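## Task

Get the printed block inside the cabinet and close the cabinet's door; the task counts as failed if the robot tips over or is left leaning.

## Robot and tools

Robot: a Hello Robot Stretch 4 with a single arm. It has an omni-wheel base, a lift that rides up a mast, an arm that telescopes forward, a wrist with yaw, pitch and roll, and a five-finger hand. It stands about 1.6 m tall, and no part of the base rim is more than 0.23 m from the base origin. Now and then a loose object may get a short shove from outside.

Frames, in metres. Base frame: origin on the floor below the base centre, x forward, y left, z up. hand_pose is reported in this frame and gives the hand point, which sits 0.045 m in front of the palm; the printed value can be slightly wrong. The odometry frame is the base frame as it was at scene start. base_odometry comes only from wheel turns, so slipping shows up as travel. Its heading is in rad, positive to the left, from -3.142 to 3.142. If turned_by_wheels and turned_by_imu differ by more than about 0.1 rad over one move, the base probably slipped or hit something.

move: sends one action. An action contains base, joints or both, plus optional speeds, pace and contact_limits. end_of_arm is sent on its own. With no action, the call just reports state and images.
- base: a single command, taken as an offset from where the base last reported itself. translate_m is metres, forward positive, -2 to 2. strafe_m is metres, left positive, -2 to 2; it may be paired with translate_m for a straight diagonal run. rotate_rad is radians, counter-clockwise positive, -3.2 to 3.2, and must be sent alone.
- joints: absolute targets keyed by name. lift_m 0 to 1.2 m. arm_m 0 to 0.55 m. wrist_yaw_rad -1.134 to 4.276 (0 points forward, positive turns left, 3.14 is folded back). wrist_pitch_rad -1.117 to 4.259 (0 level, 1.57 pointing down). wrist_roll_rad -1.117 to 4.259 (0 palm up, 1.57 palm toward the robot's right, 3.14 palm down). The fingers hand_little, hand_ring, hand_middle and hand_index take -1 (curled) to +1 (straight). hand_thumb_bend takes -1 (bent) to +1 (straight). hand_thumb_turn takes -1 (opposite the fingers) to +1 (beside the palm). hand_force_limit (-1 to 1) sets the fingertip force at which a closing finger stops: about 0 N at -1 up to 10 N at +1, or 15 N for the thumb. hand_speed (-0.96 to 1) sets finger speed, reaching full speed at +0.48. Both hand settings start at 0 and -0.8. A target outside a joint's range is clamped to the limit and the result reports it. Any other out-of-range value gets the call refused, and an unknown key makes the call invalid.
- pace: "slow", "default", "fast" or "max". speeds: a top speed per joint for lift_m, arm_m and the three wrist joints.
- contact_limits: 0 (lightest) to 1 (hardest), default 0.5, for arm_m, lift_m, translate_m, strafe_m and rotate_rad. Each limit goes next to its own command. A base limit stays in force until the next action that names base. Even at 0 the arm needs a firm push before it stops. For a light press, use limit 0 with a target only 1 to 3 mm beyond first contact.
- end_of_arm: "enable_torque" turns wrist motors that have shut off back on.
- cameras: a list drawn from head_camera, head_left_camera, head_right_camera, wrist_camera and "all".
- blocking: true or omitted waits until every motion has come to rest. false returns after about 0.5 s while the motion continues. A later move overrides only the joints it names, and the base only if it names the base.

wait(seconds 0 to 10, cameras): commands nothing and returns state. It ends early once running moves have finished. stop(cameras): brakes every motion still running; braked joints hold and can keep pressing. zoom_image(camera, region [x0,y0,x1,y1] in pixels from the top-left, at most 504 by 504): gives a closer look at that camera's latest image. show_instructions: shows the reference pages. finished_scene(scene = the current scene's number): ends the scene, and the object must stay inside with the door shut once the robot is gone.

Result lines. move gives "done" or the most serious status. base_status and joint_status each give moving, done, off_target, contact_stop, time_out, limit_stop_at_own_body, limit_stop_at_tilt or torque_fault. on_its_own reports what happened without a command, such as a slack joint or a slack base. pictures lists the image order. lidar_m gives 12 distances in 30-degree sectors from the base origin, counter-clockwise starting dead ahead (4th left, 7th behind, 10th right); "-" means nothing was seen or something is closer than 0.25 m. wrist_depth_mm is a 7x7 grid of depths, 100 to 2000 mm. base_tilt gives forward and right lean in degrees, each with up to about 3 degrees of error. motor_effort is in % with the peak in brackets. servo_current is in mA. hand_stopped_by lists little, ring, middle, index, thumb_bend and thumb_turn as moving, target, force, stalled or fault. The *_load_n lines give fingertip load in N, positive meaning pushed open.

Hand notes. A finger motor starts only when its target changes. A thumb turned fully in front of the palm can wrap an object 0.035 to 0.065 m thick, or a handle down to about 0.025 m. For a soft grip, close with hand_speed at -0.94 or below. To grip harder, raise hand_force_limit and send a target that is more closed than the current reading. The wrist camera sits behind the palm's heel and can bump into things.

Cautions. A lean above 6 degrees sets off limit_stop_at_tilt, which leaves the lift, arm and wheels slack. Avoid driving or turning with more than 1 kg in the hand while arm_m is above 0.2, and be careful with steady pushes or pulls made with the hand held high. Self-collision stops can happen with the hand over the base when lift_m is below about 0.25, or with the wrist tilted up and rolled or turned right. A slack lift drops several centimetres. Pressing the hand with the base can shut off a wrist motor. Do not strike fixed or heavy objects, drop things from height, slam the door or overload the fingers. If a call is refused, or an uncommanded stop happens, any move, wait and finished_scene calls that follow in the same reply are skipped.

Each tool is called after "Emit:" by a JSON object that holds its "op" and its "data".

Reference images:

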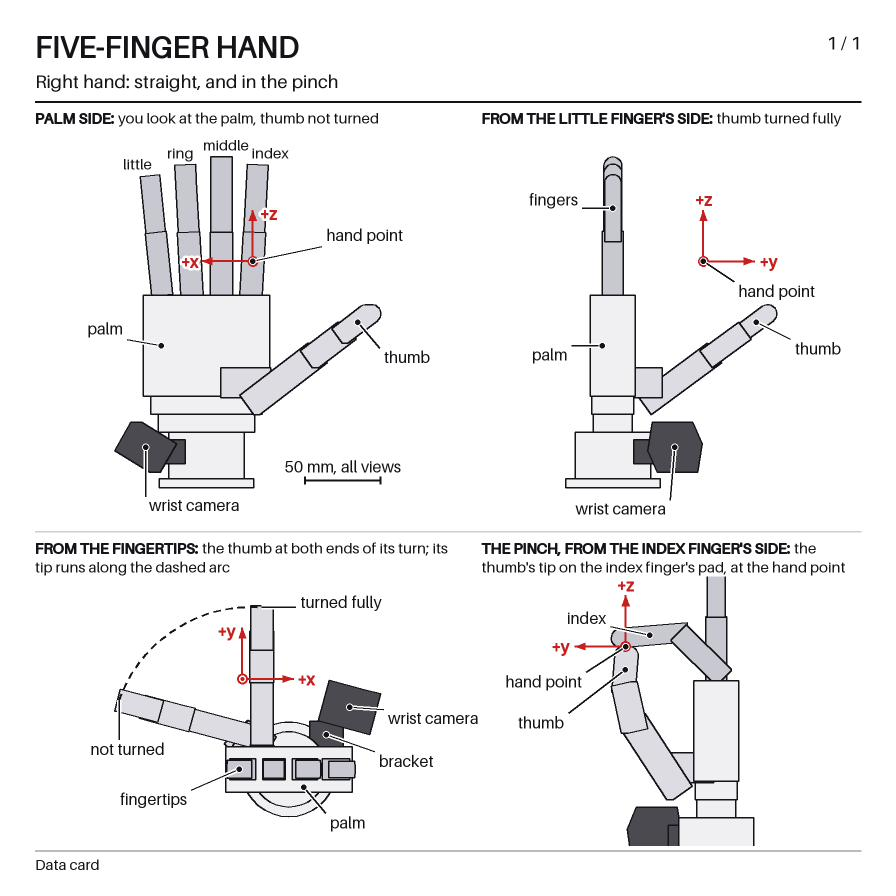

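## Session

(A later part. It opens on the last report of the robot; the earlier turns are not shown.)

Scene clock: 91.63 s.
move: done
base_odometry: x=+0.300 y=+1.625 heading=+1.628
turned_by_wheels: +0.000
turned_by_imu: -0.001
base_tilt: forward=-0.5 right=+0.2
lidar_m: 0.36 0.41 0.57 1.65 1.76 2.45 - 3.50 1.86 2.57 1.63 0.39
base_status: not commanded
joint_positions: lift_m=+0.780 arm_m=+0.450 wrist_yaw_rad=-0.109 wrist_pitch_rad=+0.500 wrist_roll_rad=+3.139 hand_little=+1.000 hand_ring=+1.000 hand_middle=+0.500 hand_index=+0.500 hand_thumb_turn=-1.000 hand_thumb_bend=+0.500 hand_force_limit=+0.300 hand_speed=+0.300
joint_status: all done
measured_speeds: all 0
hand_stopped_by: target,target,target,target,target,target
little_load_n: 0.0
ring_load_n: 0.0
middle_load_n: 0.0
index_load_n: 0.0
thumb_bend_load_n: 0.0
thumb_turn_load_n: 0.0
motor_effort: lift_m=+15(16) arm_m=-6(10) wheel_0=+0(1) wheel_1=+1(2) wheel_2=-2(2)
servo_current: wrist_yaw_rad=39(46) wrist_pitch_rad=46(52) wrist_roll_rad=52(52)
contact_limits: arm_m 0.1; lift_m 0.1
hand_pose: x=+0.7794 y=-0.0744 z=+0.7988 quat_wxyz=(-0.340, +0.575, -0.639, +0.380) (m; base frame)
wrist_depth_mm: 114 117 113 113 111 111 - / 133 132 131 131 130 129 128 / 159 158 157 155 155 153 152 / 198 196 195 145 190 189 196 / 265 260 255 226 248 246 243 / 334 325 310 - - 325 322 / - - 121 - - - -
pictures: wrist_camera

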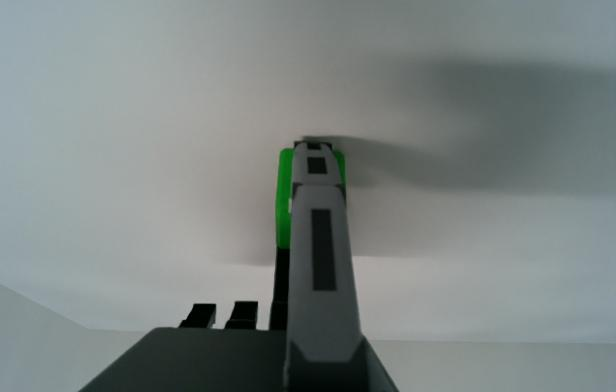

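Emit:
{"op": "move", "data": {"joints": {"hand_thumb_bend": 0.33, "hand_force_limit": -0.8, "hand_speed": -0.9}}}

Emit:
{"op": "move", "data": {"joints": {"hand_index": -0.3, "hand_middle": -0.3, "hand_force_limit": -0.6, "hand_speed": -0.85}, "cameras": ["wrist_camera"]}}

Emit:
{"op": "zoom_image", "data": {"camera": "wrist_camera", "region": [160, 0, 460, 300]}}

Scene clock: 93.73 s.
move: done
base_odometry: x=+0.300 y=+1.625 heading=+1.628
turned_by_wheels: +0.000
turned_by_imu: -0.001
base_tilt: forward=-0.6 right=+0.3
lidar_m: 0.37 0.40 0.58 1.63 1.73 2.46 - 3.51 1.88 2.58 1.61 0.39
base_status: not commanded
joint_positions: lift_m=+0.780 arm_m=+0.450 wrist_yaw_rad=-0.109 wrist_pitch_rad=+0.500 wrist_roll_rad=+3.139 hand_little=+1.000 hand_ring=+1.000 hand_middle=+0.500 hand_index=+0.500 hand_thumb_turn=-1.000 hand_thumb_bend=+0.330 hand_force_limit=-0.800 hand_speed=-0.900
joint_status: all done
measured_speeds: all 0
hand_stopped_by: target,target,target,target,target,target
little_load_n: 0.0
ring_load_n: 0.0
middle_load_n: 0.0
index_load_n: 0.0
thumb_bend_load_n: 0.0
thumb_turn_load_n: 0.0
motor_effort: lift_m=+15(16) arm_m=-6(6) wheel_0=+0(1) wheel_1=+1(2) wheel_2=-2(2)
servo_current: wrist_yaw_rad=26(46) wrist_pitch_rad=26(59) wrist_roll_rad=39(59)
contact_limits: arm_m 0.1; lift_m 0.1
hand_pose: x=+0.7794 y=-0.0744 z=+0.7988 quat_wxyz=(-0.340, +0.575, -0.639, +0.380) (m; base frame)
wrist_depth_mm: 114 117 113 113 112 111 - / 133 132 132 131 130 129 128 / 160 158 158 156 155 153 152 / 199 196 195 125 191 189 196 / 263 259 255 225 247 247 244 / 332 325 312 - - 325 322 / - - 121 - - - -
pictures: none

Scene clock: 95.87 s.
move: off_target
base_odometry: x=+0.300 y=+1.625 heading=+1.628
turned_by_wheels: +0.000
turned_by_imu: -0.001
base_tilt: forward=-0.6 right=+0.3
lidar_m: 0.38 0.41 0.60 1.64 1.74 2.48 - 3.49 1.89 2.59 1.59 0.40
base_status: not commanded
joint_positions: lift_m=+0.780 arm_m=+0.450 wrist_yaw_rad=-0.109 wrist_pitch_rad=+0.500 wrist_roll_rad=+3.139 hand_little=+1.000 hand_ring=+1.000 hand_middle=+0.223 hand_index=+0.210 hand_thumb_turn=-1.000 hand_thumb_bend=+0.331 hand_force_limit=-0.600 hand_speed=-0.850
joint_status: hand_middle off_target (ended at +0.223, target -0.300); hand_index off_target (ended at +0.210, target -0.300); the others done
measured_speeds: all 0
hand_stopped_by: target,target,force,force,target,target
little_load_n: 0.0
ring_load_n: 0.0
middle_load_n: 0.0
index_load_n: 4.5
thumb_bend_load_n: 3.5
thumb_turn_load_n: -0.5
motor_effort: lift_m=+15(16) arm_m=-6(6) wheel_0=+0(1) wheel_1=+1(2) wheel_2=-2(2)
servo_current: wrist_yaw_rad=39(46) wrist_pitch_rad=33(65) wrist_roll_rad=26(52)
contact_limits: arm_m 0.1; lift_m 0.1
hand_pose: x=+0.7794 y=-0.0744 z=+0.7988 quat_wxyz=(-0.340, +0.575, -0.639, +0.380) (m; base frame)
wrist_depth_mm: 114 114 113 113 112 111 - / 133 132 132 131 134 129 128 / 160 158 157 157 155 154 153 / 199 197 195 125 190 189 196 / 265 260 256 225 249 246 244 / 357 327 312 - - 327 324 / - - 121 - - - -
pictures: wrist_camera

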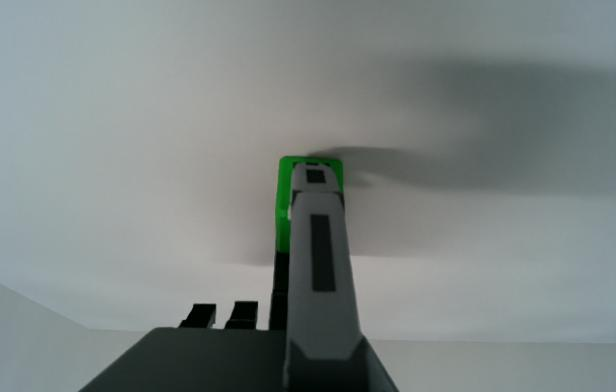

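Scaled by 1.680.

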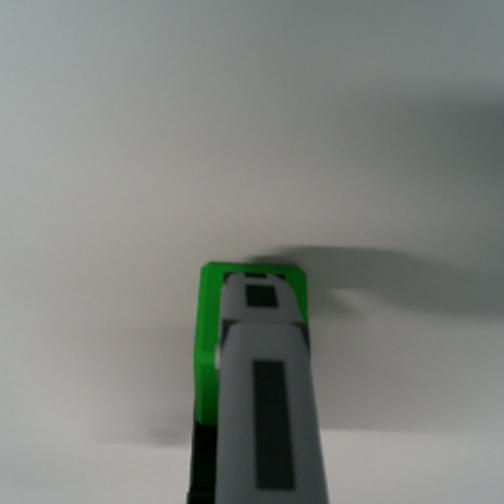

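Emit:
{"op": "move", "data": {"joints": {"hand_middle": -0.4, "hand_force_limit": -0.4, "hand_speed": -0.9}}}

Emit:
{"op": "move", "data": {"joints": {"hand_thumb_bend": 0.0, "hand_force_limit": -0.1, "hand_speed": -0.92}, "cameras": ["wrist_camera"]}}

Emit:
{"op": "zoom_image", "data": {"camera": "wrist_camera", "region": [160, 0, 460, 300]}}

Scene clock: 96.80 s.
move: off_target
base_odometry: x=+0.300 y=+1.625 heading=+1.628
turned_by_wheels: +0.000
turned_by_imu: +0.000
base_tilt: forward=-0.6 right=+0.3
lidar_m: 0.37 0.40 0.56 1.64 1.74 2.46 - 3.52 1.88 2.59 1.60 0.38
base_status: not commanded
joint_positions: lift_m=+0.780 arm_m=+0.450 wrist_yaw_rad=-0.109 wrist_pitch_rad=+0.500 wrist_roll_rad=+3.139 hand_little=+1.000 hand_ring=+1.000 hand_middle=+0.216 hand_index=+0.210 hand_thumb_turn=-1.000 hand_thumb_bend=+0.331 hand_force_limit=-0.400 hand_speed=-0.900
joint_status: hand_middle off_target (ended at +0.216, target -0.400); the others done
measured_speeds: all 0
hand_stopped_by: target,target,force,force,target,target
little_load_n: 0.0
ring_load_n: 0.0
middle_load_n: 3.5
index_load_n: 3.5
thumb_bend_load_n: 4.5
thumb_turn_load_n: 0.0
motor_effort: lift_m=+15(16) arm_m=-6(6) wheel_0=-1(1) wheel_1=+2(2) wheel_2=-2(2)
servo_current: wrist_yaw_rad=33(52) wrist_pitch_rad=46(46) wrist_roll_rad=46(46)
contact_limits: arm_m 0.1; lift_m 0.1
hand_pose: x=+0.7794 y=-0.0744 z=+0.7988 quat_wxyz=(-0.340, +0.575, -0.639, +0.380) (m; base frame)
wrist_depth_mm: 114 114 113 113 112 111 - / 133 132 132 131 134 129 128 / 160 158 158 157 156 153 153 / 199 197 196 124 191 189 196 / 264 260 256 227 248 246 244 / 357 329 314 - - 325 325 / - - 121 - - - -
pictures: none

Scene clock: 98.37 s.
move: off_target
base_odometry: x=+0.300 y=+1.625 heading=+1.628
turned_by_wheels: +0.000
turned_by_imu: -0.001
base_tilt: forward=-0.7 right=+0.3
lidar_m: 0.36 0.42 0.60 1.64 1.72 2.43 - 3.54 1.90 2.58 1.63 0.38
base_status: not commanded
joint_positions: lift_m=+0.780 arm_m=+0.450 wrist_yaw_rad=-0.109 wrist_pitch_rad=+0.500 wrist_roll_rad=+3.139 hand_little=+1.000 hand_ring=+1.000 hand_middle=+0.216 hand_index=+0.210 hand_thumb_turn=-1.000 hand_thumb_bend=+0.323 hand_force_limit=-0.100 hand_speed=-0.920
joint_status: hand_thumb_bend off_target (ended at +0.323, target +0.000); the others done
measured_speeds: all 0
hand_stopped_by: target,target,force,force,force,target
little_load_n: 0.0
ring_load_n: 0.0
middle_load_n: 4.5
index_load_n: 4.0
thumb_bend_load_n: 6.5
thumb_turn_load_n: 0.0
motor_effort: lift_m=+15(16) arm_m=-6(6) wheel_0=-1(1) wheel_1=+2(2) wheel_2=-2(2)
servo_current: wrist_yaw_rad=26(39) wrist_pitch_rad=13(65) wrist_roll_rad=46(52)
contact_limits: arm_m 0.1; lift_m 0.1
hand_pose: x=+0.7794 y=-0.0744 z=+0.7988 quat_wxyz=(-0.340, +0.575, -0.639, +0.380) (m; base frame)
wrist_depth_mm: 114 114 113 113 112 111 - / 133 132 132 131 134 129 128 / 159 159 158 156 155 153 152 / 199 197 196 125 191 189 196 / 264 260 256 225 248 247 244 / 355 327 314 - - 327 324 / - - 121 - - - -
pictures: wrist_camera

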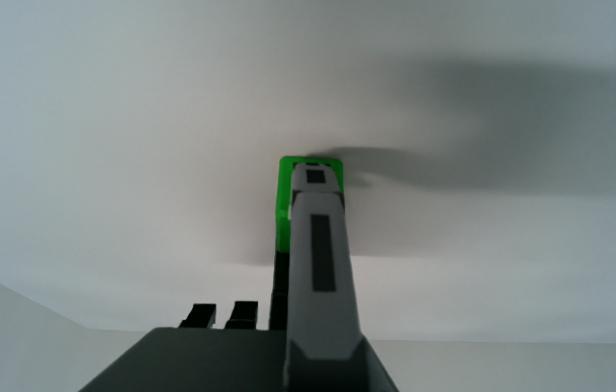

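Scaled by 1.680.

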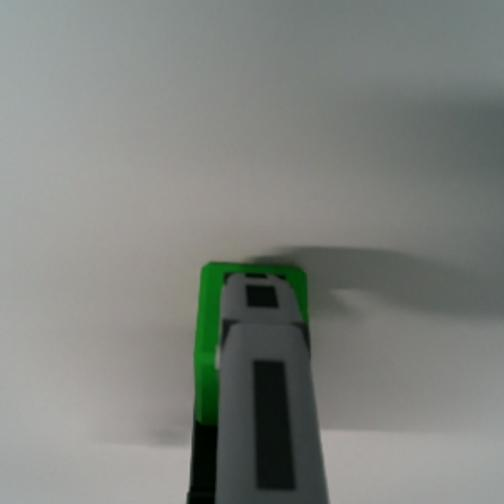

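Emit:
{"op": "move", "data": {"joints": {"lift_m": 0.81}, "pace": "slow", "cameras": ["wrist_camera"]}}

Emit:
{"op": "zoom_image", "data": {"camera": "wrist_camera", "region": [160, 0, 460, 300]}}

Scene clock: 99.77 s.
move: done
base_odometry: x=+0.300 y=+1.625 heading=+1.628
turned_by_wheels: +0.000
turned_by_imu: -0.001
base_tilt: forward=-0.6 right=+0.2
lidar_m: 0.38 0.39 0.58 1.62 1.74 2.45 - 3.51 1.87 2.58 1.62 0.40
base_status: not commanded
joint_positions: lift_m=+0.809 arm_m=+0.450 wrist_yaw_rad=-0.109 wrist_pitch_rad=+0.500 wrist_roll_rad=+3.139 hand_little=+1.000 hand_ring=+1.000 hand_middle=+0.216 hand_index=+0.210 hand_thumb_turn=-1.000 hand_thumb_bend=+0.324 hand_force_limit=-0.100 hand_speed=-0.920
joint_status: all done
measured_speeds: all 0
hand_stopped_by: target,target,force,force,force,target
little_load_n: 0.0
ring_load_n: 0.0
middle_load_n: 4.5
index_load_n: 4.5
thumb_bend_load_n: 6.5
thumb_turn_load_n: 0.0
motor_effort: lift_m=+28(30) arm_m=-6(6) wheel_0=-1(1) wheel_1=+2(2) wheel_2=-1(2)
servo_current: wrist_yaw_rad=33(46) wrist_pitch_rad=26(59) wrist_roll_rad=52(52)
contact_limits: arm_m 0.1
hand_pose: x=+0.7794 y=-0.0744 z=+0.8287 quat_wxyz=(-0.340, +0.575, -0.639, +0.380) (m; base frame)
wrist_depth_mm: 146 145 145 145 143 145 - / 170 170 169 167 167 166 163 / 204 203 202 193 198 196 196 / 255 252 249 125 243 241 239 / 322 330 327 - 315 314 314 / - - 180 - - - - / - - 120 - - - -
pictures: wrist_camera

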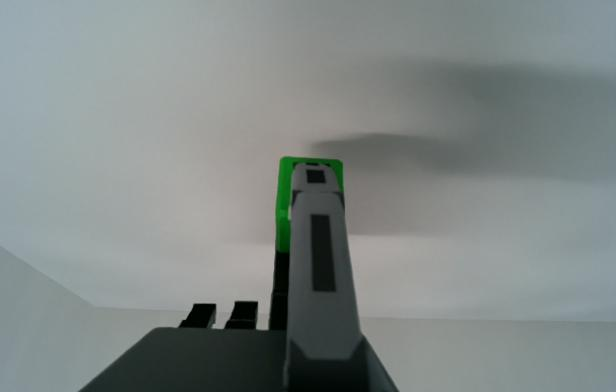

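Scaled by 1.680.

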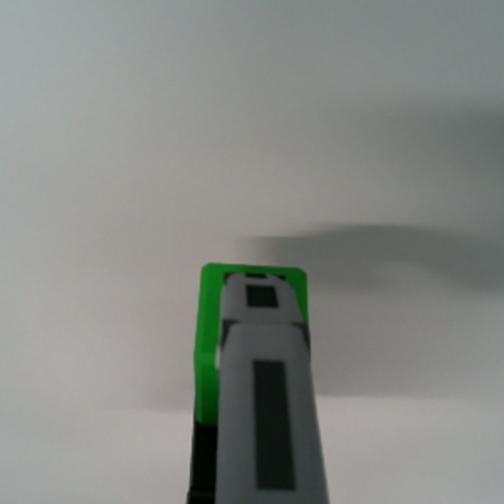

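Emit:
{"op": "move", "data": {"joints": {"arm_m": 0.1, "lift_m": 0.86}, "speeds": {"arm_m": 0.2}}}

Emit:
{"op": "move", "data": {"base": {"translate_m": -0.55}, "joints": {"wrist_yaw_rad": 0.0}, "speeds": {"wrist_yaw_rad": 0.3}, "cameras": ["wrist_camera"]}}

Scene clock: 103.67 s.
move: done
base_odometry: x=+0.300 y=+1.625 heading=+1.628
turned_by_wheels: +0.000
turned_by_imu: -0.002
base_tilt: forward=-0.7 right=+0.2
lidar_m: 0.39 0.41 0.58 1.64 1.74 2.44 - 3.53 1.88 2.57 1.63 0.40
base_status: not commanded
joint_positions: lift_m=+0.859 arm_m=+0.100 wrist_yaw_rad=-0.109 wrist_pitch_rad=+0.500 wrist_roll_rad=+3.139 hand_little=+1.000 hand_ring=+1.000 hand_middle=+0.216 hand_index=+0.210 hand_thumb_turn=-1.000 hand_thumb_bend=+0.324 hand_force_limit=-0.100 hand_speed=-0.920
joint_status: all done
measured_speeds: all 0
hand_stopped_by: target,target,force,force,force,target
little_load_n: 0.0
ring_load_n: 0.0
middle_load_n: 4.5
index_load_n: 4.5
thumb_bend_load_n: 7.0
thumb_turn_load_n: 0.0
motor_effort: lift_m=+29(30) arm_m=-6(11) wheel_0=-1(1) wheel_1=+2(2) wheel_2=-2(2)
servo_current: wrist_yaw_rad=26(59) wrist_pitch_rad=52(65) wrist_roll_rad=33(52)
hand_pose: x=+0.4294 y=-0.0744 z=+0.8787 quat_wxyz=(-0.340, +0.575, -0.639, +0.380) (m; base frame)
wrist_depth_mm: 200 201 200 198 197 196 200 / 235 235 233 231 229 228 225 / 281 281 278 265 272 271 267 / 334 347 343 125 324 332 330 / - - - - - - - / - - 180 - - - - / - - 121 - - - -
pictures: none

Scene clock: 107.00 s.
move: done
base_odometry: x=+0.332 y=+1.076 heading=+1.628
turned_by_wheels: +0.000
turned_by_imu: +0.000
base_tilt: forward=-0.6 right=+0.2
lidar_m: 0.90 0.98 1.40 1.65 1.77 2.52 3.80 3.51 1.63 2.56 2.36 0.96
base_status: done
joint_positions: lift_m=+0.859 arm_m=+0.100 wrist_yaw_rad=-0.001 wrist_pitch_rad=+0.500 wrist_roll_rad=+3.139 hand_little=+1.000 hand_ring=+1.000 hand_middle=+0.216 hand_index=+0.210 hand_thumb_turn=-1.000 hand_thumb_bend=+0.324 hand_force_limit=-0.100 hand_speed=-0.920
joint_status: all done
measured_speeds: all 0
hand_stopped_by: target,target,force,force,force,target
little_load_n: 0.0
ring_load_n: -0.5
middle_load_n: 4.5
index_load_n: 4.0
thumb_bend_load_n: 6.5
thumb_turn_load_n: 0.0
motor_effort: lift_m=+28(29) arm_m=-6(6) wheel_0=-1(8) wheel_1=+0(6) wheel_2=-2(10)
servo_current: wrist_yaw_rad=26(72) wrist_pitch_rad=46(65) wrist_roll_rad=39(52)
hand_pose: x=+0.4365 y=-0.0570 z=+0.8787 quat_wxyz=(-0.360, +0.609, -0.608, +0.362) (m; base frame)
wrist_depth_mm: 991 1008 1008 991 976 1008 976 / 1160 1182 1205 1182 1138 1138 1160 / 1430 1397 1336 1336 1366 1397 1366 / - - 1576 121 1618 1618 1537 / - - - - - - - / - - 180 - - - - / - - 120 - - - -
pictures: wrist_camera

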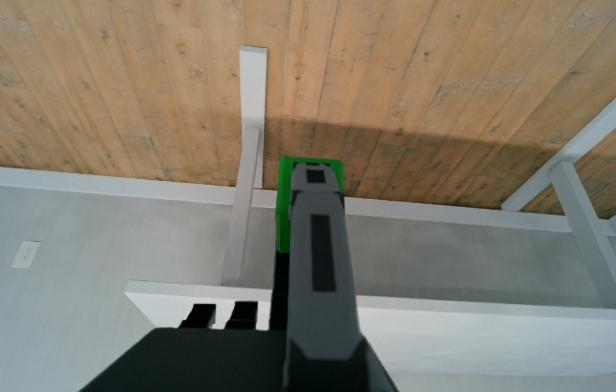

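Emit:
{"op": "move", "data": {"base": {"rotate_rad": -1.557}, "joints": {"lift_m": 0.5}, "pace": "slow", "cameras": ["head_camera","wrist_camera"]}}

Scene clock: 110.60 s.
move: done
base_odometry: x=+0.332 y=+1.076 heading=+0.071
turned_by_wheels: -1.557
turned_by_imu: -1.532
base_tilt: forward=-0.6 right=+0.3
lidar_m: 2.56 2.28 0.95 0.92 0.98 1.47 1.66 1.81 2.63 3.75 3.38 1.61
base_status: done
joint_positions: lift_m=+0.501 arm_m=+0.100 wrist_yaw_rad=-0.001 wrist_pitch_rad=+0.500 wrist_roll_rad=+3.139 hand_little=+1.000 hand_ring=+1.000 hand_middle=+0.216 hand_index=+0.210 hand_thumb_turn=-1.000 hand_thumb_bend=+0.324 hand_force_limit=-0.100 hand_speed=-0.920
joint_status: all done
measured_speeds: all 0
hand_stopped_by: target,target,force,force,force,target
little_load_n: 0.0
ring_load_n: 0.0
middle_load_n: 4.5
index_load_n: 4.5
thumb_bend_load_n: 7.0
thumb_turn_load_n: 0.0
motor_effort: lift_m=+15(26) arm_m=-6(6) wheel_0=+2(7) wheel_1=+0(7) wheel_2=+2(10)
servo_current: wrist_yaw_rad=33(46) wrist_pitch_rad=46(65) wrist_roll_rad=26(59)
hand_pose: x=+0.4365 y=-0.0570 z=+0.5197 quat_wxyz=(-0.360, +0.609, -0.608, +0.362) (m; base frame)
wrist_depth_mm: 640 640 627 627 627 621 609 / 750 732 732 732 732 723 723 / 878 891 878 831 854 842 842 / 1098 1098 1078 125 1060 1060 1042 / 1464 1464 1430 1281 - 1336 1366 / 1708 1756 1756 - - 1921 1708 / 1808 - 120 - - - -
pictures: head_camera, wrist_camera

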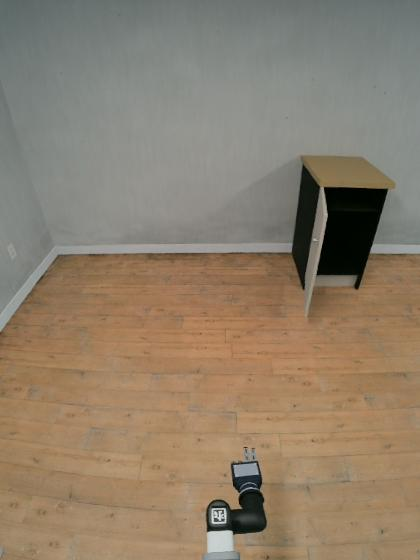

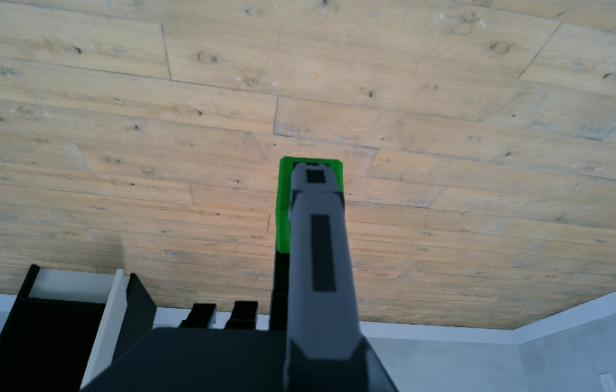

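Emit:
{"op": "move", "data": {"base": {"translate_m": 0.78, "strafe_m": -0.94}, "cameras": ["head_camera","wrist_camera"]}}

Emit:
{"op": "zoom_image", "data": {"camera": "head_camera", "region": [110, 240, 310, 440]}}

Scene clock: 116.50 s.
move: done
base_odometry: x=+1.176 y=+0.193 heading=+0.071
turned_by_wheels: +0.000
turned_by_imu: -0.007
base_tilt: forward=-0.7 right=+0.3
lidar_m: 0.96 0.80 2.65 1.87 1.93 2.57 2.54 2.70 2.93 2.90 2.29 1.12
base_status: done
joint_positions: lift_m=+0.500 arm_m=+0.100 wrist_yaw_rad=-0.001 wrist_pitch_rad=+0.500 wrist_roll_rad=+3.139 hand_little=+1.000 hand_ring=+1.000 hand_middle=+0.216 hand_index=+0.210 hand_thumb_turn=-1.000 hand_thumb_bend=+0.324 hand_force_limit=-0.100 hand_speed=-0.920
joint_status: not commanded
measured_speeds: all 0
hand_stopped_by: target,target,force,force,force,target
little_load_n: 0.0
ring_load_n: 0.0
middle_load_n: 4.5
index_load_n: 4.0
thumb_bend_load_n: 6.5
thumb_turn_load_n: 0.0
motor_effort: lift_m=+16(16) arm_m=-6(6) wheel_0=-1(11) wheel_1=-2(5) wheel_2=-1(8)
servo_current: wrist_yaw_rad=33(52) wrist_pitch_rad=39(72) wrist_roll_rad=39(52)
hand_pose: x=+0.4365 y=-0.0570 z=+0.5197 quat_wxyz=(-0.360, +0.609, -0.608, +0.362) (m; base frame)
wrist_depth_mm: 634 634 627 634 627 621 615 / 741 732 732 741 723 715 715 / 891 878 866 842 866 831 854 / 1118 1078 1025 121 960 640 976 / 1308 1366 946 - - 615 530 / - - 196 - - 591 480 / - - 120 - - 539 459
pictures: head_camera, wrist_camera

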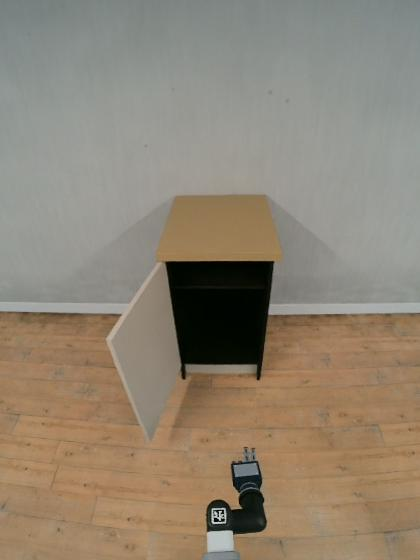

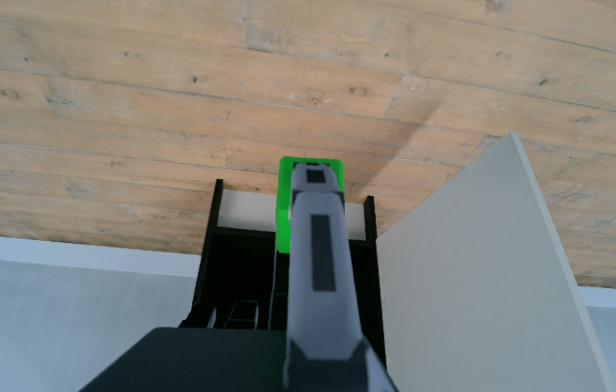

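Scaled by 2.520 from the camera's 420x560 image, which has a finer 1200x1600 frame.

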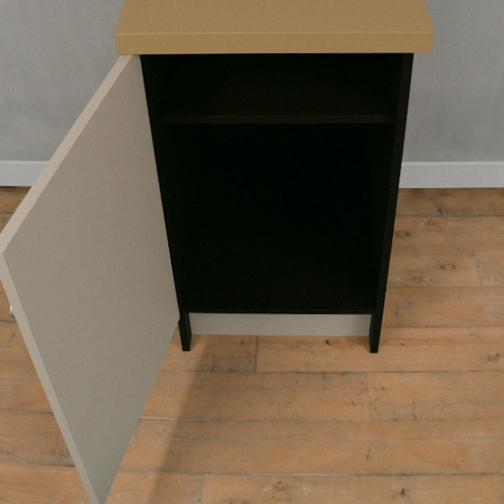

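Emit:
{"op": "move", "data": {"base": {"translate_m": 0.48}, "joints": {"lift_m": 0.32}, "cameras": ["head_camera","wrist_camera"]}}

Emit:
{"op": "zoom_image", "data": {"camera": "head_camera", "region": [90, 300, 340, 550]}}

Scene clock: 120.97 s.
move: done
base_odometry: x=+1.655 y=+0.227 heading=+0.071
turned_by_wheels: +0.000
turned_by_imu: -0.004
base_tilt: forward=-0.7 right=+0.3
lidar_m: 0.62 0.40 0.36 2.55 2.05 2.82 3.00 3.20 2.98 2.90 1.67 0.67
base_status: done
joint_positions: lift_m=+0.321 arm_m=+0.100 wrist_yaw_rad=-0.001 wrist_pitch_rad=+0.500 wrist_roll_rad=+3.139 hand_little=+1.000 hand_ring=+1.000 hand_middle=+0.216 hand_index=+0.210 hand_thumb_turn=-1.000 hand_thumb_bend=+0.324 hand_force_limit=-0.100 hand_speed=-0.920
joint_status: all done
measured_speeds: all 0
hand_stopped_by: target,target,force,force,force,target
little_load_n: 0.0
ring_load_n: 0.0
middle_load_n: 4.5
index_load_n: 4.5
thumb_bend_load_n: 6.5
thumb_turn_load_n: 0.0
motor_effort: lift_m=+15(17) arm_m=-6(6) wheel_0=+1(8) wheel_1=+0(6) wheel_2=+1(13)
servo_current: wrist_yaw_rad=39(46) wrist_pitch_rad=52(59) wrist_roll_rad=33(52)
hand_pose: x=+0.4365 y=-0.0570 z=+0.3397 quat_wxyz=(-0.360, +0.609, -0.608, +0.362) (m; base frame)
wrist_depth_mm: 442 439 442 436 436 433 427 / 517 512 517 512 508 508 496 / 621 574 549 569 580 597 554 / 768 480 - 121 569 455 370 / - 445 - - - 418 353 / - 415 181 - - 397 340 / 322 366 121 - - - 334
pictures: head_camera, wrist_camera

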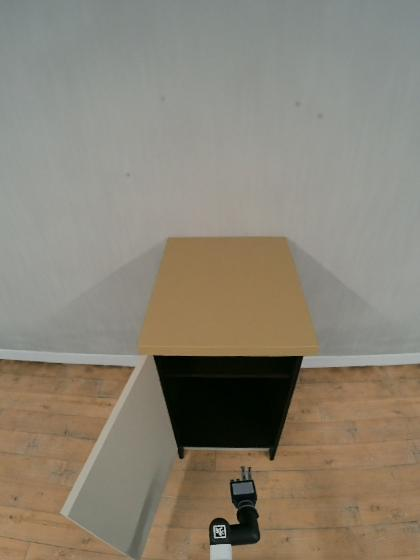

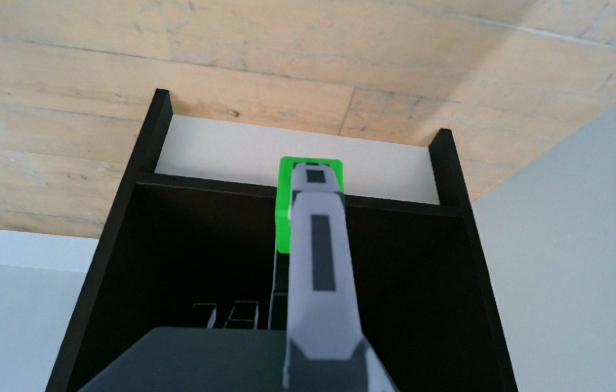

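Scaled by 2.016 from the camera's 420x560 image, which has a finer 1200x1600 frame.

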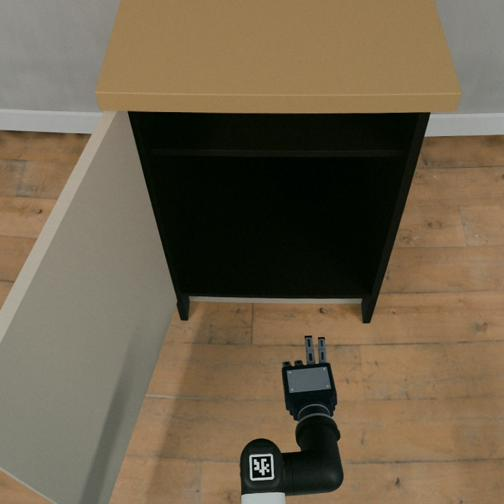

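Emit:
{"op": "move", "data": {"joints": {"arm_m": 0.40}, "speeds": {"arm_m": 0.2}, "contact_limits": {"arm_m": 0.1}, "cameras": ["head_camera","wrist_camera"]}}

Emit:
{"op": "zoom_image", "data": {"camera": "head_camera", "region": [130, 300, 330, 500]}}

Scene clock: 125.33 s.
move: done
base_odometry: x=+1.655 y=+0.227 heading=+0.071
turned_by_wheels: +0.000
turned_by_imu: -0.002
base_tilt: forward=-0.6 right=+0.3
lidar_m: 0.63 0.39 0.37 2.54 2.08 2.80 3.01 3.23 2.98 2.91 1.67 0.66
base_status: not commanded
joint_positions: lift_m=+0.321 arm_m=+0.400 wrist_yaw_rad=-0.001 wrist_pitch_rad=+0.500 wrist_roll_rad=+3.139 hand_little=+1.000 hand_ring=+1.000 hand_middle=+0.216 hand_index=+0.210 hand_thumb_turn=-1.000 hand_thumb_bend=+0.324 hand_force_limit=-0.100 hand_speed=-0.920
joint_status: all done
measured_speeds: all 0
hand_stopped_by: target,target,force,force,force,target
little_load_n: 0.0
ring_load_n: 0.0
middle_load_n: 4.5
index_load_n: 4.0
thumb_bend_load_n: 6.5
thumb_turn_load_n: 0.0
motor_effort: lift_m=+16(16) arm_m=+6(11) wheel_0=+1(1) wheel_1=+0(1) wheel_2=+2(2)
servo_current: wrist_yaw_rad=33(46) wrist_pitch_rad=65(65) wrist_roll_rad=39(59)
contact_limits: arm_m 0.1
hand_pose: x=+0.7362 y=-0.0570 z=+0.3397 quat_wxyz=(-0.360, +0.609, -0.608, +0.362) (m; base frame)
wrist_depth_mm: 254 260 262 259 257 255 254 / 273 - - 283 289 286 - / 294 - - - - - - / 301 410 - 121 - - - / 315 466 - - - - - / 322 480 179 - - - - / 332 421 120 - - - -
pictures: head_camera, wrist_camera

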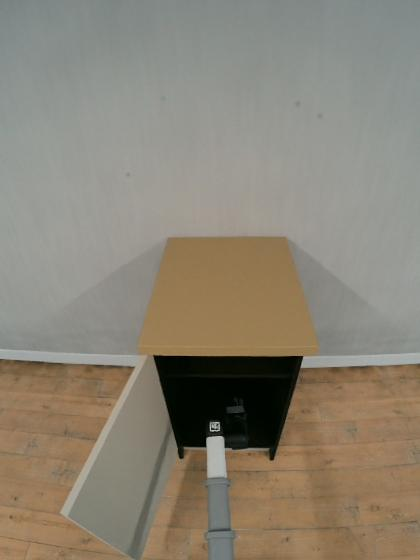

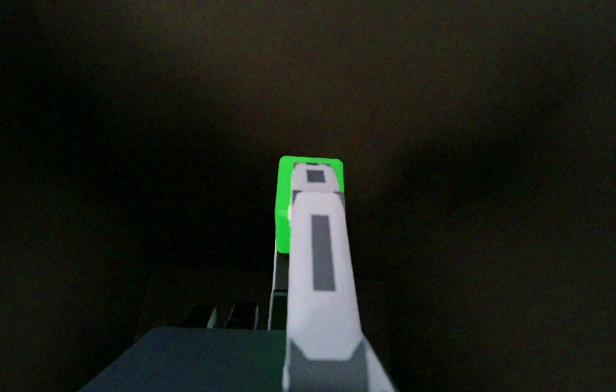

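Scaled by 2.520 from the camera's 420x560 image, which has a finer 1200x1600 frame.

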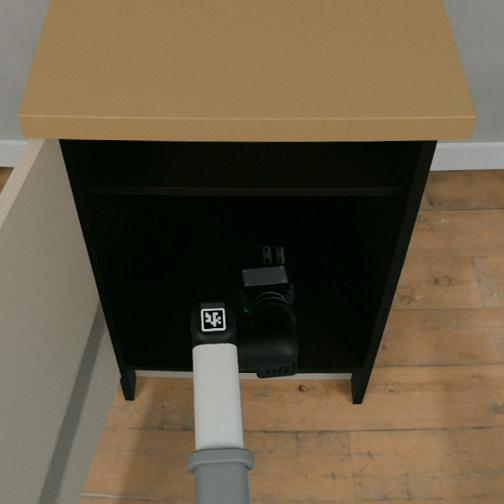

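Emit:
{"op": "move", "data": {"joints": {"lift_m": 0.2}, "pace": "slow", "contact_limits": {"lift_m": 0.05}, "cameras": ["wrist_camera"]}}

Scene clock: 127.67 s.
move: done
base_odometry: x=+1.655 y=+0.227 heading=+0.071
turned_by_wheels: +0.000
turned_by_imu: -0.001
base_tilt: forward=-0.6 right=+0.3
lidar_m: 0.62 0.40 0.36 2.55 2.05 2.80 2.97 3.22 2.99 2.92 1.67 0.65
base_status: not commanded
joint_positions: lift_m=+0.201 arm_m=+0.400 wrist_yaw_rad=-0.001 wrist_pitch_rad=+0.500 wrist_roll_rad=+3.139 hand_little=+1.000 hand_ring=+1.000 hand_middle=+0.216 hand_index=+0.210 hand_thumb_turn=-1.000 hand_thumb_bend=+0.324 hand_force_limit=-0.100 hand_speed=-0.920
joint_status: all done
measured_speeds: all 0
hand_stopped_by: target,target,force,force,force,target
little_load_n: 0.0
ring_load_n: 0.0
middle_load_n: 4.5
index_load_n: 4.0
thumb_bend_load_n: 6.5
thumb_turn_load_n: 0.5
motor_effort: lift_m=+15(16) arm_m=+6(6) wheel_0=+0(1) wheel_1=+0(1) wheel_2=+2(2)
servo_current: wrist_yaw_rad=26(46) wrist_pitch_rad=46(59) wrist_roll_rad=26(46)
contact_limits: arm_m 0.1; lift_m 0.05
hand_pose: x=+0.7362 y=-0.0570 z=+0.2197 quat_wxyz=(-0.360, +0.609, -0.608, +0.362) (m; base frame)
wrist_depth_mm: 134 133 140 145 252 273 287 / 156 155 154 154 157 154 160 / 189 187 185 178 182 180 179 / 233 231 229 125 215 222 220 / 289 287 282 - 274 272 271 / 322 445 179 - - - - / 332 421 121 - - - -
pictures: wrist_camera

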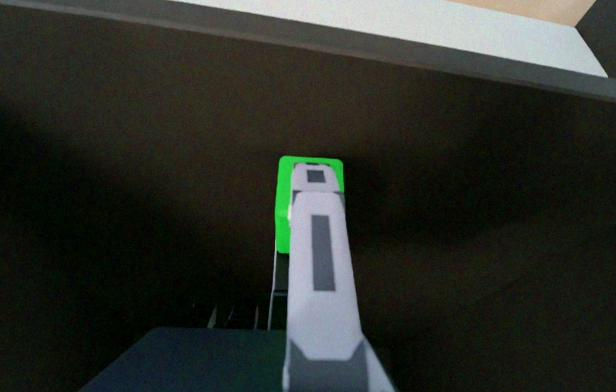

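Emit:
{"op": "move", "data": {"joints": {"arm_m": 0.50}, "speeds": {"arm_m": 0.15}, "contact_limits": {"arm_m": 0.05}}}

Emit:
{"op": "move", "data": {"joints": {"lift_m": 0.185}, "pace": "slow", "contact_limits": {"lift_m": 0.05}, "cameras": ["wrist_camera", "head_camera"]}}

Scene clock: 129.70 s.
move: done
base_odometry: x=+1.655 y=+0.227 heading=+0.071
turned_by_wheels: +0.000
turned_by_imu: -0.001
base_tilt: forward=-0.6 right=+0.3
lidar_m: 0.63 0.38 0.38 2.55 2.05 2.78 3.01 3.22 2.99 2.92 1.67 0.63
base_status: not commanded
joint_positions: lift_m=+0.201 arm_m=+0.500 wrist_yaw_rad=-0.001 wrist_pitch_rad=+0.500 wrist_roll_rad=+3.139 hand_little=+1.000 hand_ring=+1.000 hand_middle=+0.216 hand_index=+0.210 hand_thumb_turn=-1.000 hand_thumb_bend=+0.324 hand_force_limit=-0.100 hand_speed=-0.920
joint_status: all done
measured_speeds: all 0
hand_stopped_by: target,target,force,force,force,target
little_load_n: 0.0
ring_load_n: 0.0
middle_load_n: 4.0
index_load_n: 4.0
thumb_bend_load_n: 6.5
thumb_turn_load_n: 0.0
motor_effort: lift_m=+15(16) arm_m=+7(10) wheel_0=+0(1) wheel_1=+0(1) wheel_2=+2(2)
servo_current: wrist_yaw_rad=26(39) wrist_pitch_rad=46(52) wrist_roll_rad=46(52)
contact_limits: arm_m 0.05; lift_m 0.05
hand_pose: x=+0.8362 y=-0.0570 z=+0.2197 quat_wxyz=(-0.360, +0.609, -0.608, +0.362) (m; base frame)
wrist_depth_mm: 134 133 133 132 131 131 - / 156 156 154 154 153 152 150 / 187 186 185 177 182 180 179 / 234 232 229 125 214 222 220 / 291 285 281 - 274 272 271 / 336 466 180 - - - - / 345 439 121 - - - -
pictures: none

Scene clock: 130.53 s.
move: done
base_odometry: x=+1.655 y=+0.227 heading=+0.071
turned_by_wheels: +0.000
turned_by_imu: +0.000
base_tilt: forward=-0.7 right=+0.3
lidar_m: 0.63 0.40 0.38 2.55 2.05 2.80 2.98 3.21 2.99 2.92 1.66 0.64
base_status: not commanded
joint_positions: lift_m=+0.186 arm_m=+0.500 wrist_yaw_rad=-0.001 wrist_pitch_rad=+0.500 wrist_roll_rad=+3.139 hand_little=+1.000 hand_ring=+1.000 hand_middle=+0.216 hand_index=+0.210 hand_thumb_turn=-1.000 hand_thumb_bend=+0.324 hand_force_limit=-0.100 hand_speed=-0.920
joint_status: all done
measured_speeds: all 0
hand_stopped_by: target,target,force,force,force,target
little_load_n: 0.0
ring_load_n: 0.0
middle_load_n: 4.5
index_load_n: 4.5
thumb_bend_load_n: 6.5
thumb_turn_load_n: 0.0
motor_effort: lift_m=+15(16) arm_m=+7(7) wheel_0=+1(1) wheel_1=+0(1) wheel_2=+1(2)
servo_current: wrist_yaw_rad=26(46) wrist_pitch_rad=39(52) wrist_roll_rad=52(52)
contact_limits: arm_m 0.05; lift_m 0.05
hand_pose: x=+0.8362 y=-0.0570 z=+0.2048 quat_wxyz=(-0.360, +0.609, -0.608, +0.362) (m; base frame)
wrist_depth_mm: 117 118 114 119 113 115 - / 137 137 136 135 134 133 132 / 164 164 162 161 160 158 158 / 206 204 202 125 189 196 193 / 273 254 263 - 256 255 253 / 336 427 180 - - - - / 345 439 120 - - - -
pictures: head_camera, wrist_camera

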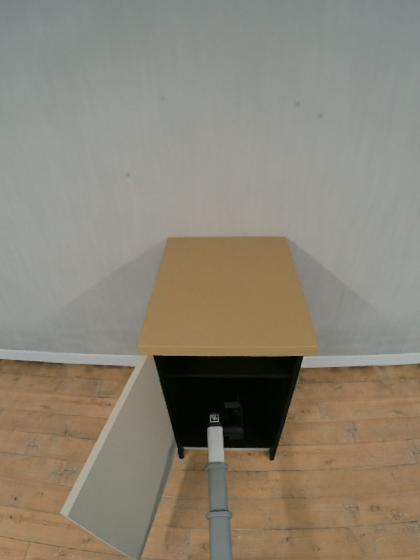

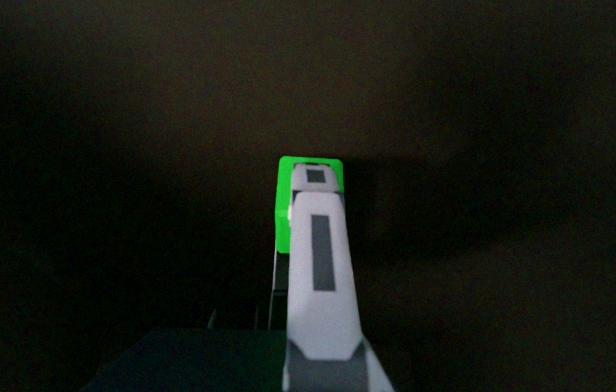

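Emit:
{"op": "move", "data": {"joints": {"lift_m": 0.181}, "pace": "slow", "contact_limits": {"lift_m": 0.0}}}

Scene clock: 131.47 s.
move: done
base_odometry: x=+1.655 y=+0.227 heading=+0.071
turned_by_wheels: +0.000
turned_by_imu: +0.000
base_tilt: forward=-0.6 right=+0.3
lidar_m: 0.61 0.39 0.38 2.56 2.05 2.79 2.98 3.21 2.97 2.91 1.67 0.64
base_status: not commanded
joint_positions: lift_m=+0.182 arm_m=+0.500 wrist_yaw_rad=-0.001 wrist_pitch_rad=+0.500 wrist_roll_rad=+3.139 hand_little=+1.000 hand_ring=+1.000 hand_middle=+0.216 hand_index=+0.210 hand_thumb_turn=-1.000 hand_thumb_bend=+0.324 hand_force_limit=-0.100 hand_speed=-0.920
joint_status: all done
measured_speeds: all 0
hand_stopped_by: target,target,force,force,force,target
little_load_n: 0.0
ring_load_n: 0.0
middle_load_n: 4.5
index_load_n: 4.5
thumb_bend_load_n: 6.5
thumb_turn_load_n: 0.0
motor_effort: lift_m=+15(16) arm_m=+7(7) wheel_0=+0(1) wheel_1=+1(1) wheel_2=+1(2)
servo_current: wrist_yaw_rad=39(39) wrist_pitch_rad=65(65) wrist_roll_rad=33(52)
contact_limits: arm_m 0.05; lift_m 0
hand_pose: x=+0.8362 y=-0.0570 z=+0.2008 quat_wxyz=(-0.360, +0.609, -0.608, +0.362) (m; base frame)
wrist_depth_mm: 114 113 113 116 109 113 - / 137 132 136 131 129 128 128 / 159 159 158 156 155 153 158 / 199 197 195 125 190 189 187 / 264 258 255 225 235 244 245 / 320 430 179 - - - - / 345 442 121 - - - -
pictures: none

Emit:
{"op": "move", "data": {"joints": {"hand_thumb_bend": 0.5, "hand_index": 0.55, "hand_middle": 0.55, "hand_speed": -0.7}, "cameras": ["wrist_camera"]}}

Scene clock: 132.63 s.
move: done
base_odometry: x=+1.655 y=+0.227 heading=+0.071
turned_by_wheels: +0.000
turned_by_imu: +0.000
base_tilt: forward=-0.7 right=+0.3
lidar_m: 0.61 0.40 0.40 2.53 2.05 2.81 3.00 3.21 2.97 2.91 1.68 0.66
base_status: not commanded
joint_positions: lift_m=+0.182 arm_m=+0.500 wrist_yaw_rad=-0.001 wrist_pitch_rad=+0.500 wrist_roll_rad=+3.139 hand_little=+1.000 hand_ring=+1.000 hand_middle=+0.550 hand_index=+0.550 hand_thumb_turn=-1.000 hand_thumb_bend=+0.500 hand_force_limit=-0.100 hand_speed=-0.700
joint_status: all done
measured_speeds: all 0
hand_stopped_by: target,target,target,target,target,target
little_load_n: 0.0
ring_load_n: 0.0
middle_load_n: 0.0
index_load_n: 0.0
thumb_bend_load_n: 0.0
thumb_turn_load_n: 0.0
motor_effort: lift_m=+15(15) arm_m=+7(7) wheel_0=+0(1) wheel_1=+0(1) wheel_2=+1(2)
servo_current: wrist_yaw_rad=33(39) wrist_pitch_rad=46(52) wrist_roll_rad=33(52)
contact_limits: arm_m 0.05; lift_m 0
hand_pose: x=+0.8362 y=-0.0570 z=+0.2008 quat_wxyz=(-0.360, +0.609, -0.608, +0.362) (m; base frame)
wrist_depth_mm: 117 113 113 115 109 111 - / 137 132 132 130 129 128 - / 159 158 156 150 154 153 157 / 198 196 195 152 190 188 187 / 264 257 255 225 233 246 244 / 320 - 179 - - - - / 347 439 121 - - - -
pictures: wrist_camera

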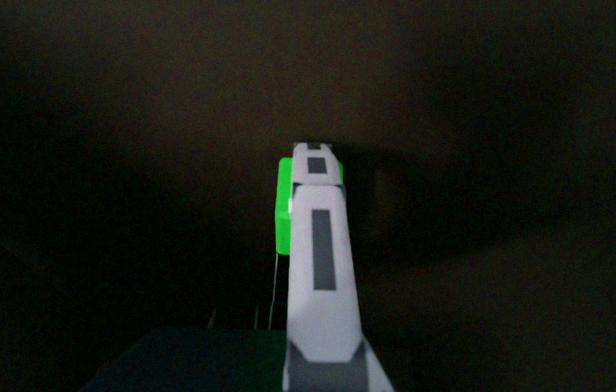

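Emit:
{"op": "move", "data": {"joints": {"lift_m": 0.27}, "pace": "slow", "cameras": ["wrist_camera"]}}

Emit:
{"op": "move", "data": {"joints": {"arm_m": 0.2}, "cameras": ["wrist_camera","head_camera"]}}

Scene clock: 134.50 s.
move: done
base_odometry: x=+1.655 y=+0.227 heading=+0.071
turned_by_wheels: +0.000
turned_by_imu: -0.001
base_tilt: forward=-0.7 right=+0.3
lidar_m: 0.62 0.40 0.36 2.55 2.05 2.81 2.98 3.20 2.96 2.92 1.64 0.65
base_status: not commanded
joint_positions: lift_m=+0.269 arm_m=+0.500 wrist_yaw_rad=-0.001 wrist_pitch_rad=+0.500 wrist_roll_rad=+3.139 hand_little=+1.000 hand_ring=+1.000 hand_middle=+0.550 hand_index=+0.550 hand_thumb_turn=-1.000 hand_thumb_bend=+0.500 hand_force_limit=-0.100 hand_speed=-0.700
joint_status: all done
measured_speeds: all 0
hand_stopped_by: target,target,target,target,target,target
little_load_n: 0.0
ring_load_n: 0.0
middle_load_n: 0.0
index_load_n: 0.0
thumb_bend_load_n: 0.0
thumb_turn_load_n: 0.0
motor_effort: lift_m=+28(31) arm_m=+6(7) wheel_0=+0(1) wheel_1=+0(1) wheel_2=+2(2)
servo_current: wrist_yaw_rad=26(39) wrist_pitch_rad=59(59) wrist_roll_rad=46(46)
contact_limits: arm_m 0.05
hand_pose: x=+0.8362 y=-0.0570 z=+0.2887 quat_wxyz=(-0.360, +0.609, -0.608, +0.362) (m; base frame)
wrist_depth_mm: 208 208 206 206 204 203 208 / 243 242 241 213 237 236 233 / 278 278 277 273 273 278 268 / 304 - - - - - - / 324 445 - - - - - / 336 466 180 - - - - / 345 439 121 - - - -
pictures: wrist_camera

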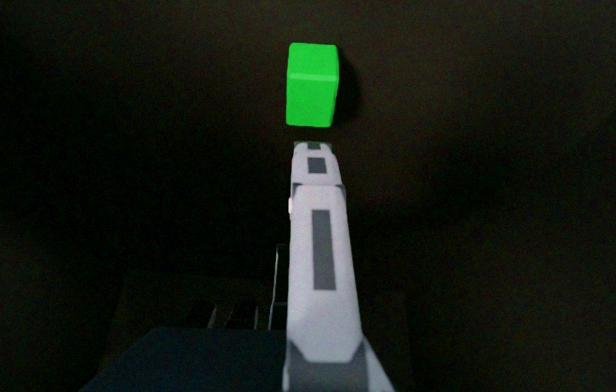

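Scene clock: 136.50 s.
move: done
base_odometry: x=+1.655 y=+0.227 heading=+0.071
turned_by_wheels: +0.000
turned_by_imu: -0.001
base_tilt: forward=-0.7 right=+0.3
lidar_m: 0.63 0.40 0.39 2.56 2.07 2.78 3.00 3.19 2.96 2.91 1.65 0.65
base_status: not commanded
joint_positions: lift_m=+0.269 arm_m=+0.200 wrist_yaw_rad=-0.001 wrist_pitch_rad=+0.500 wrist_roll_rad=+3.139 hand_little=+1.000 hand_ring=+1.000 hand_middle=+0.550 hand_index=+0.550 hand_thumb_turn=-1.000 hand_thumb_bend=+0.500 hand_force_limit=-0.100 hand_speed=-0.700
joint_status: all done
measured_speeds: all 0
hand_stopped_by: target,target,target,target,target,target
little_load_n: 0.0
ring_load_n: 0.0
middle_load_n: 0.0
index_load_n: 0.0
thumb_bend_load_n: 0.0
thumb_turn_load_n: 0.0
motor_effort: lift_m=+28(29) arm_m=-6(9) wheel_0=+0(1) wheel_1=+0(1) wheel_2=+2(2)
servo_current: wrist_yaw_rad=20(46) wrist_pitch_rad=46(72) wrist_roll_rad=33(52)
hand_pose: x=+0.5365 y=-0.0569 z=+0.2887 quat_wxyz=(-0.360, +0.609, -0.607, +0.361) (m; base frame)
wrist_depth_mm: 387 387 387 384 384 377 375 / 449 439 452 449 449 439 433 / 544 404 430 449 469 484 512 / 640 347 - - - 445 340 / 293 389 - - - - 320 / 274 404 180 - - - - / 282 347 120 - - - -
pictures: head_camera, wrist_camera

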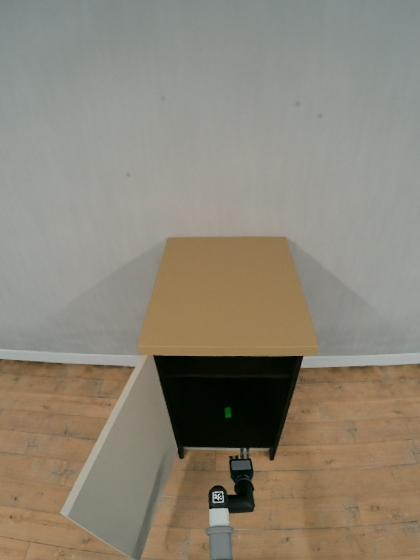

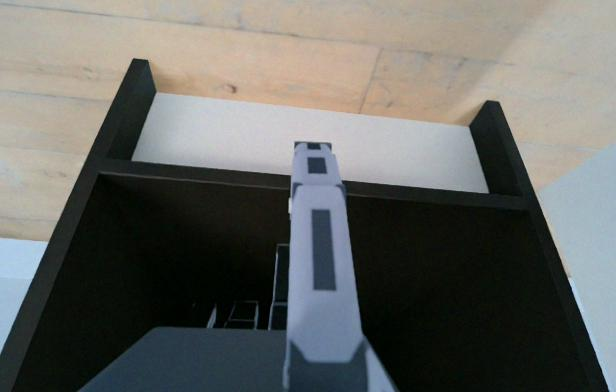

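Emit:
{"op": "move", "data": {"base": {"translate_m": -0.6}, "cameras": ["head_camera", "head_left_camera"]}}

Scene clock: 141.53 s.
move: done
base_odometry: x=+1.057 y=+0.185 heading=+0.071
turned_by_wheels: +0.000
turned_by_imu: +0.000
base_tilt: forward=-0.6 right=+0.3
lidar_m: 1.02 0.87 2.64 1.85 1.91 2.45 2.40 2.61 2.96 2.85 2.42 1.88
base_status: done
joint_positions: lift_m=+0.269 arm_m=+0.200 wrist_yaw_rad=-0.001 wrist_pitch_rad=+0.500 wrist_roll_rad=+3.139 hand_little=+1.000 hand_ring=+1.000 hand_middle=+0.550 hand_index=+0.550 hand_thumb_turn=-1.000 hand_thumb_bend=+0.500 hand_force_limit=-0.100 hand_speed=-0.700
joint_status: not commanded
measured_speeds: all 0
hand_stopped_by: target,target,target,target,target,target
little_load_n: 0.0
ring_load_n: 0.0
middle_load_n: 0.0
index_load_n: 0.0
thumb_bend_load_n: 0.0
thumb_turn_load_n: 0.0
motor_effort: lift_m=+28(29) arm_m=-6(6) wheel_0=-1(8) wheel_1=-1(6) wheel_2=-1(13)
servo_current: wrist_yaw_rad=26(52) wrist_pitch_rad=33(59) wrist_roll_rad=52(59)
hand_pose: x=+0.5365 y=-0.0569 z=+0.2887 quat_wxyz=(-0.360, +0.609, -0.607, +0.361) (m; base frame)
wrist_depth_mm: 387 387 387 387 384 377 377 / 455 449 449 445 445 439 439 / 544 535 539 508 530 525 517 / 676 668 668 627 654 647 640 / 878 878 866 759 - 831 798 / 1205 1160 198 - - 615 492 / - - 120 - - 564 473
pictures: head_camera, head_left_camera

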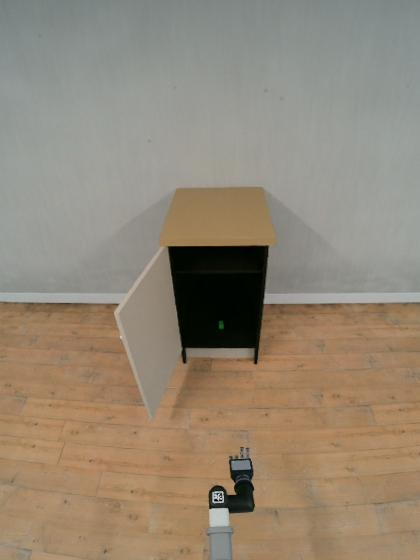

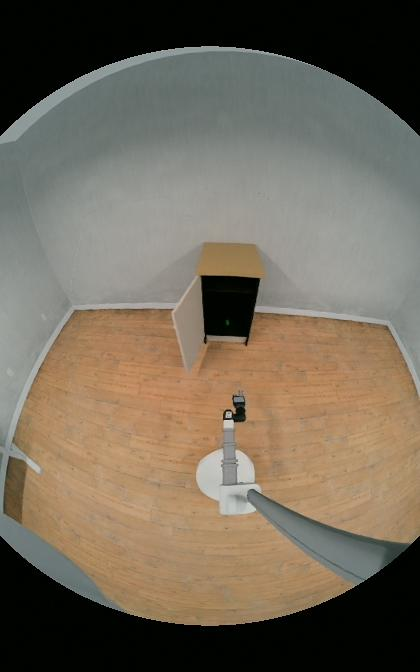

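Emit:
{"op": "move", "data": {"base": {"strafe_m": 0.7}, "joints": {"lift_m": 0.44, "wrist_pitch_rad": 0, "wrist_yaw_rad": -0.367, "hand_speed": 0.3, "hand_little": -1, "hand_ring": -1, "hand_middle": -1, "hand_index": -1, "hand_thumb_bend": 0.9}}}

Emit:
{"op": "move", "data": {"base": {"translate_m": 0.461}, "cameras": ["head_camera"]}}

Scene clock: 145.53 s.
move: done
base_odometry: x=+1.007 y=+0.883 heading=+0.071
turned_by_wheels: +0.000
turned_by_imu: -0.001
base_tilt: forward=-0.7 right=+0.2
lidar_m: 1.89 2.01 1.94 1.17 1.20 1.76 2.33 2.53 3.64 3.56 2.49 0.91
base_status: done
joint_positions: lift_m=+0.440 arm_m=+0.200 wrist_yaw_rad=-0.366 wrist_pitch_rad=+0.012 wrist_roll_rad=+3.139 hand_little=-1.000 hand_ring=-1.000 hand_middle=-1.000 hand_index=-1.000 hand_thumb_turn=-1.000 hand_thumb_bend=+0.900 hand_force_limit=-0.100 hand_speed=+0.300
joint_status: all done
measured_speeds: all 0
hand_stopped_by: target,target,target,target,target,target
little_load_n: 0.0
ring_load_n: 0.0
middle_load_n: 0.0
index_load_n: 0.0
thumb_bend_load_n: -0.5
thumb_turn_load_n: 0.0
motor_effort: lift_m=+28(31) arm_m=-5(6) wheel_0=-1(11) wheel_1=+1(11) wheel_2=+0(4)
servo_current: wrist_yaw_rad=26(104) wrist_pitch_rad=72(234) wrist_roll_rad=39(52)
hand_pose: x=+0.5568 y=-0.1319 z=+0.5548 quat_wxyz=(-0.397, +0.404, -0.586, +0.580) (m; base frame)
wrist_depth_mm: 1025 1008 891 976 946 931 904 / 1499 1397 603 1138 1255 1255 1182 / - - 627 111 - - - / - - 564 - - - - / - 122 120 - - - - / - 1025 142 143 - - - / - - 121 - - - -
pictures: none

Scene clock: 148.57 s.
move: done
base_odometry: x=+1.467 y=+0.916 heading=+0.071
turned_by_wheels: +0.000
turned_by_imu: -0.003
base_tilt: forward=-0.6 right=+0.3
lidar_m: 1.43 1.53 1.90 1.87 1.37 1.73 2.78 3.00 3.69 3.58 0.56 0.56
base_status: done
joint_positions: lift_m=+0.440 arm_m=+0.200 wrist_yaw_rad=-0.366 wrist_pitch_rad=+0.012 wrist_roll_rad=+3.139 hand_little=-1.000 hand_ring=-1.000 hand_middle=-1.000 hand_index=-1.000 hand_thumb_turn=-1.000 hand_thumb_bend=+0.900 hand_force_limit=-0.100 hand_speed=+0.300
joint_status: not commanded
measured_speeds: all 0
hand_stopped_by: target,target,target,target,target,target
little_load_n: 0.0
ring_load_n: 0.0
middle_load_n: 0.0
index_load_n: 0.0
thumb_bend_load_n: 0.0
thumb_turn_load_n: 0.0
motor_effort: lift_m=+27(28) arm_m=-5(5) wheel_0=+2(8) wheel_1=+0(7) wheel_2=+0(13)
servo_current: wrist_yaw_rad=33(52) wrist_pitch_rad=46(85) wrist_roll_rad=33(52)
hand_pose: x=+0.5568 y=-0.1319 z=+0.5548 quat_wxyz=(-0.397, +0.404, -0.586, +0.580) (m; base frame)
wrist_depth_mm: 347 480 - 991 946 891 866 / 349 462 - 1060 - - - / 355 469 - 111 - - - / 357 473 - - - - - / 364 452 120 - - - - / 366 462 140 143 - - - / 368 439 121 - - - -
pictures: head_camera

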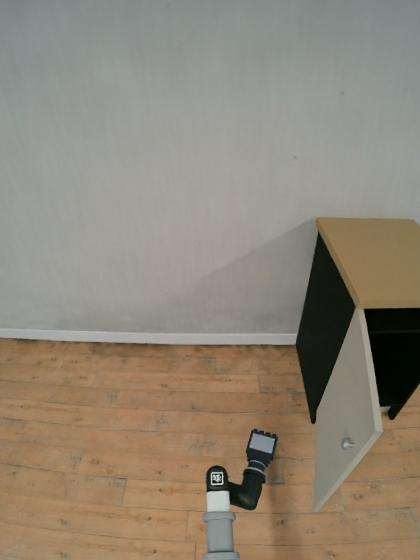

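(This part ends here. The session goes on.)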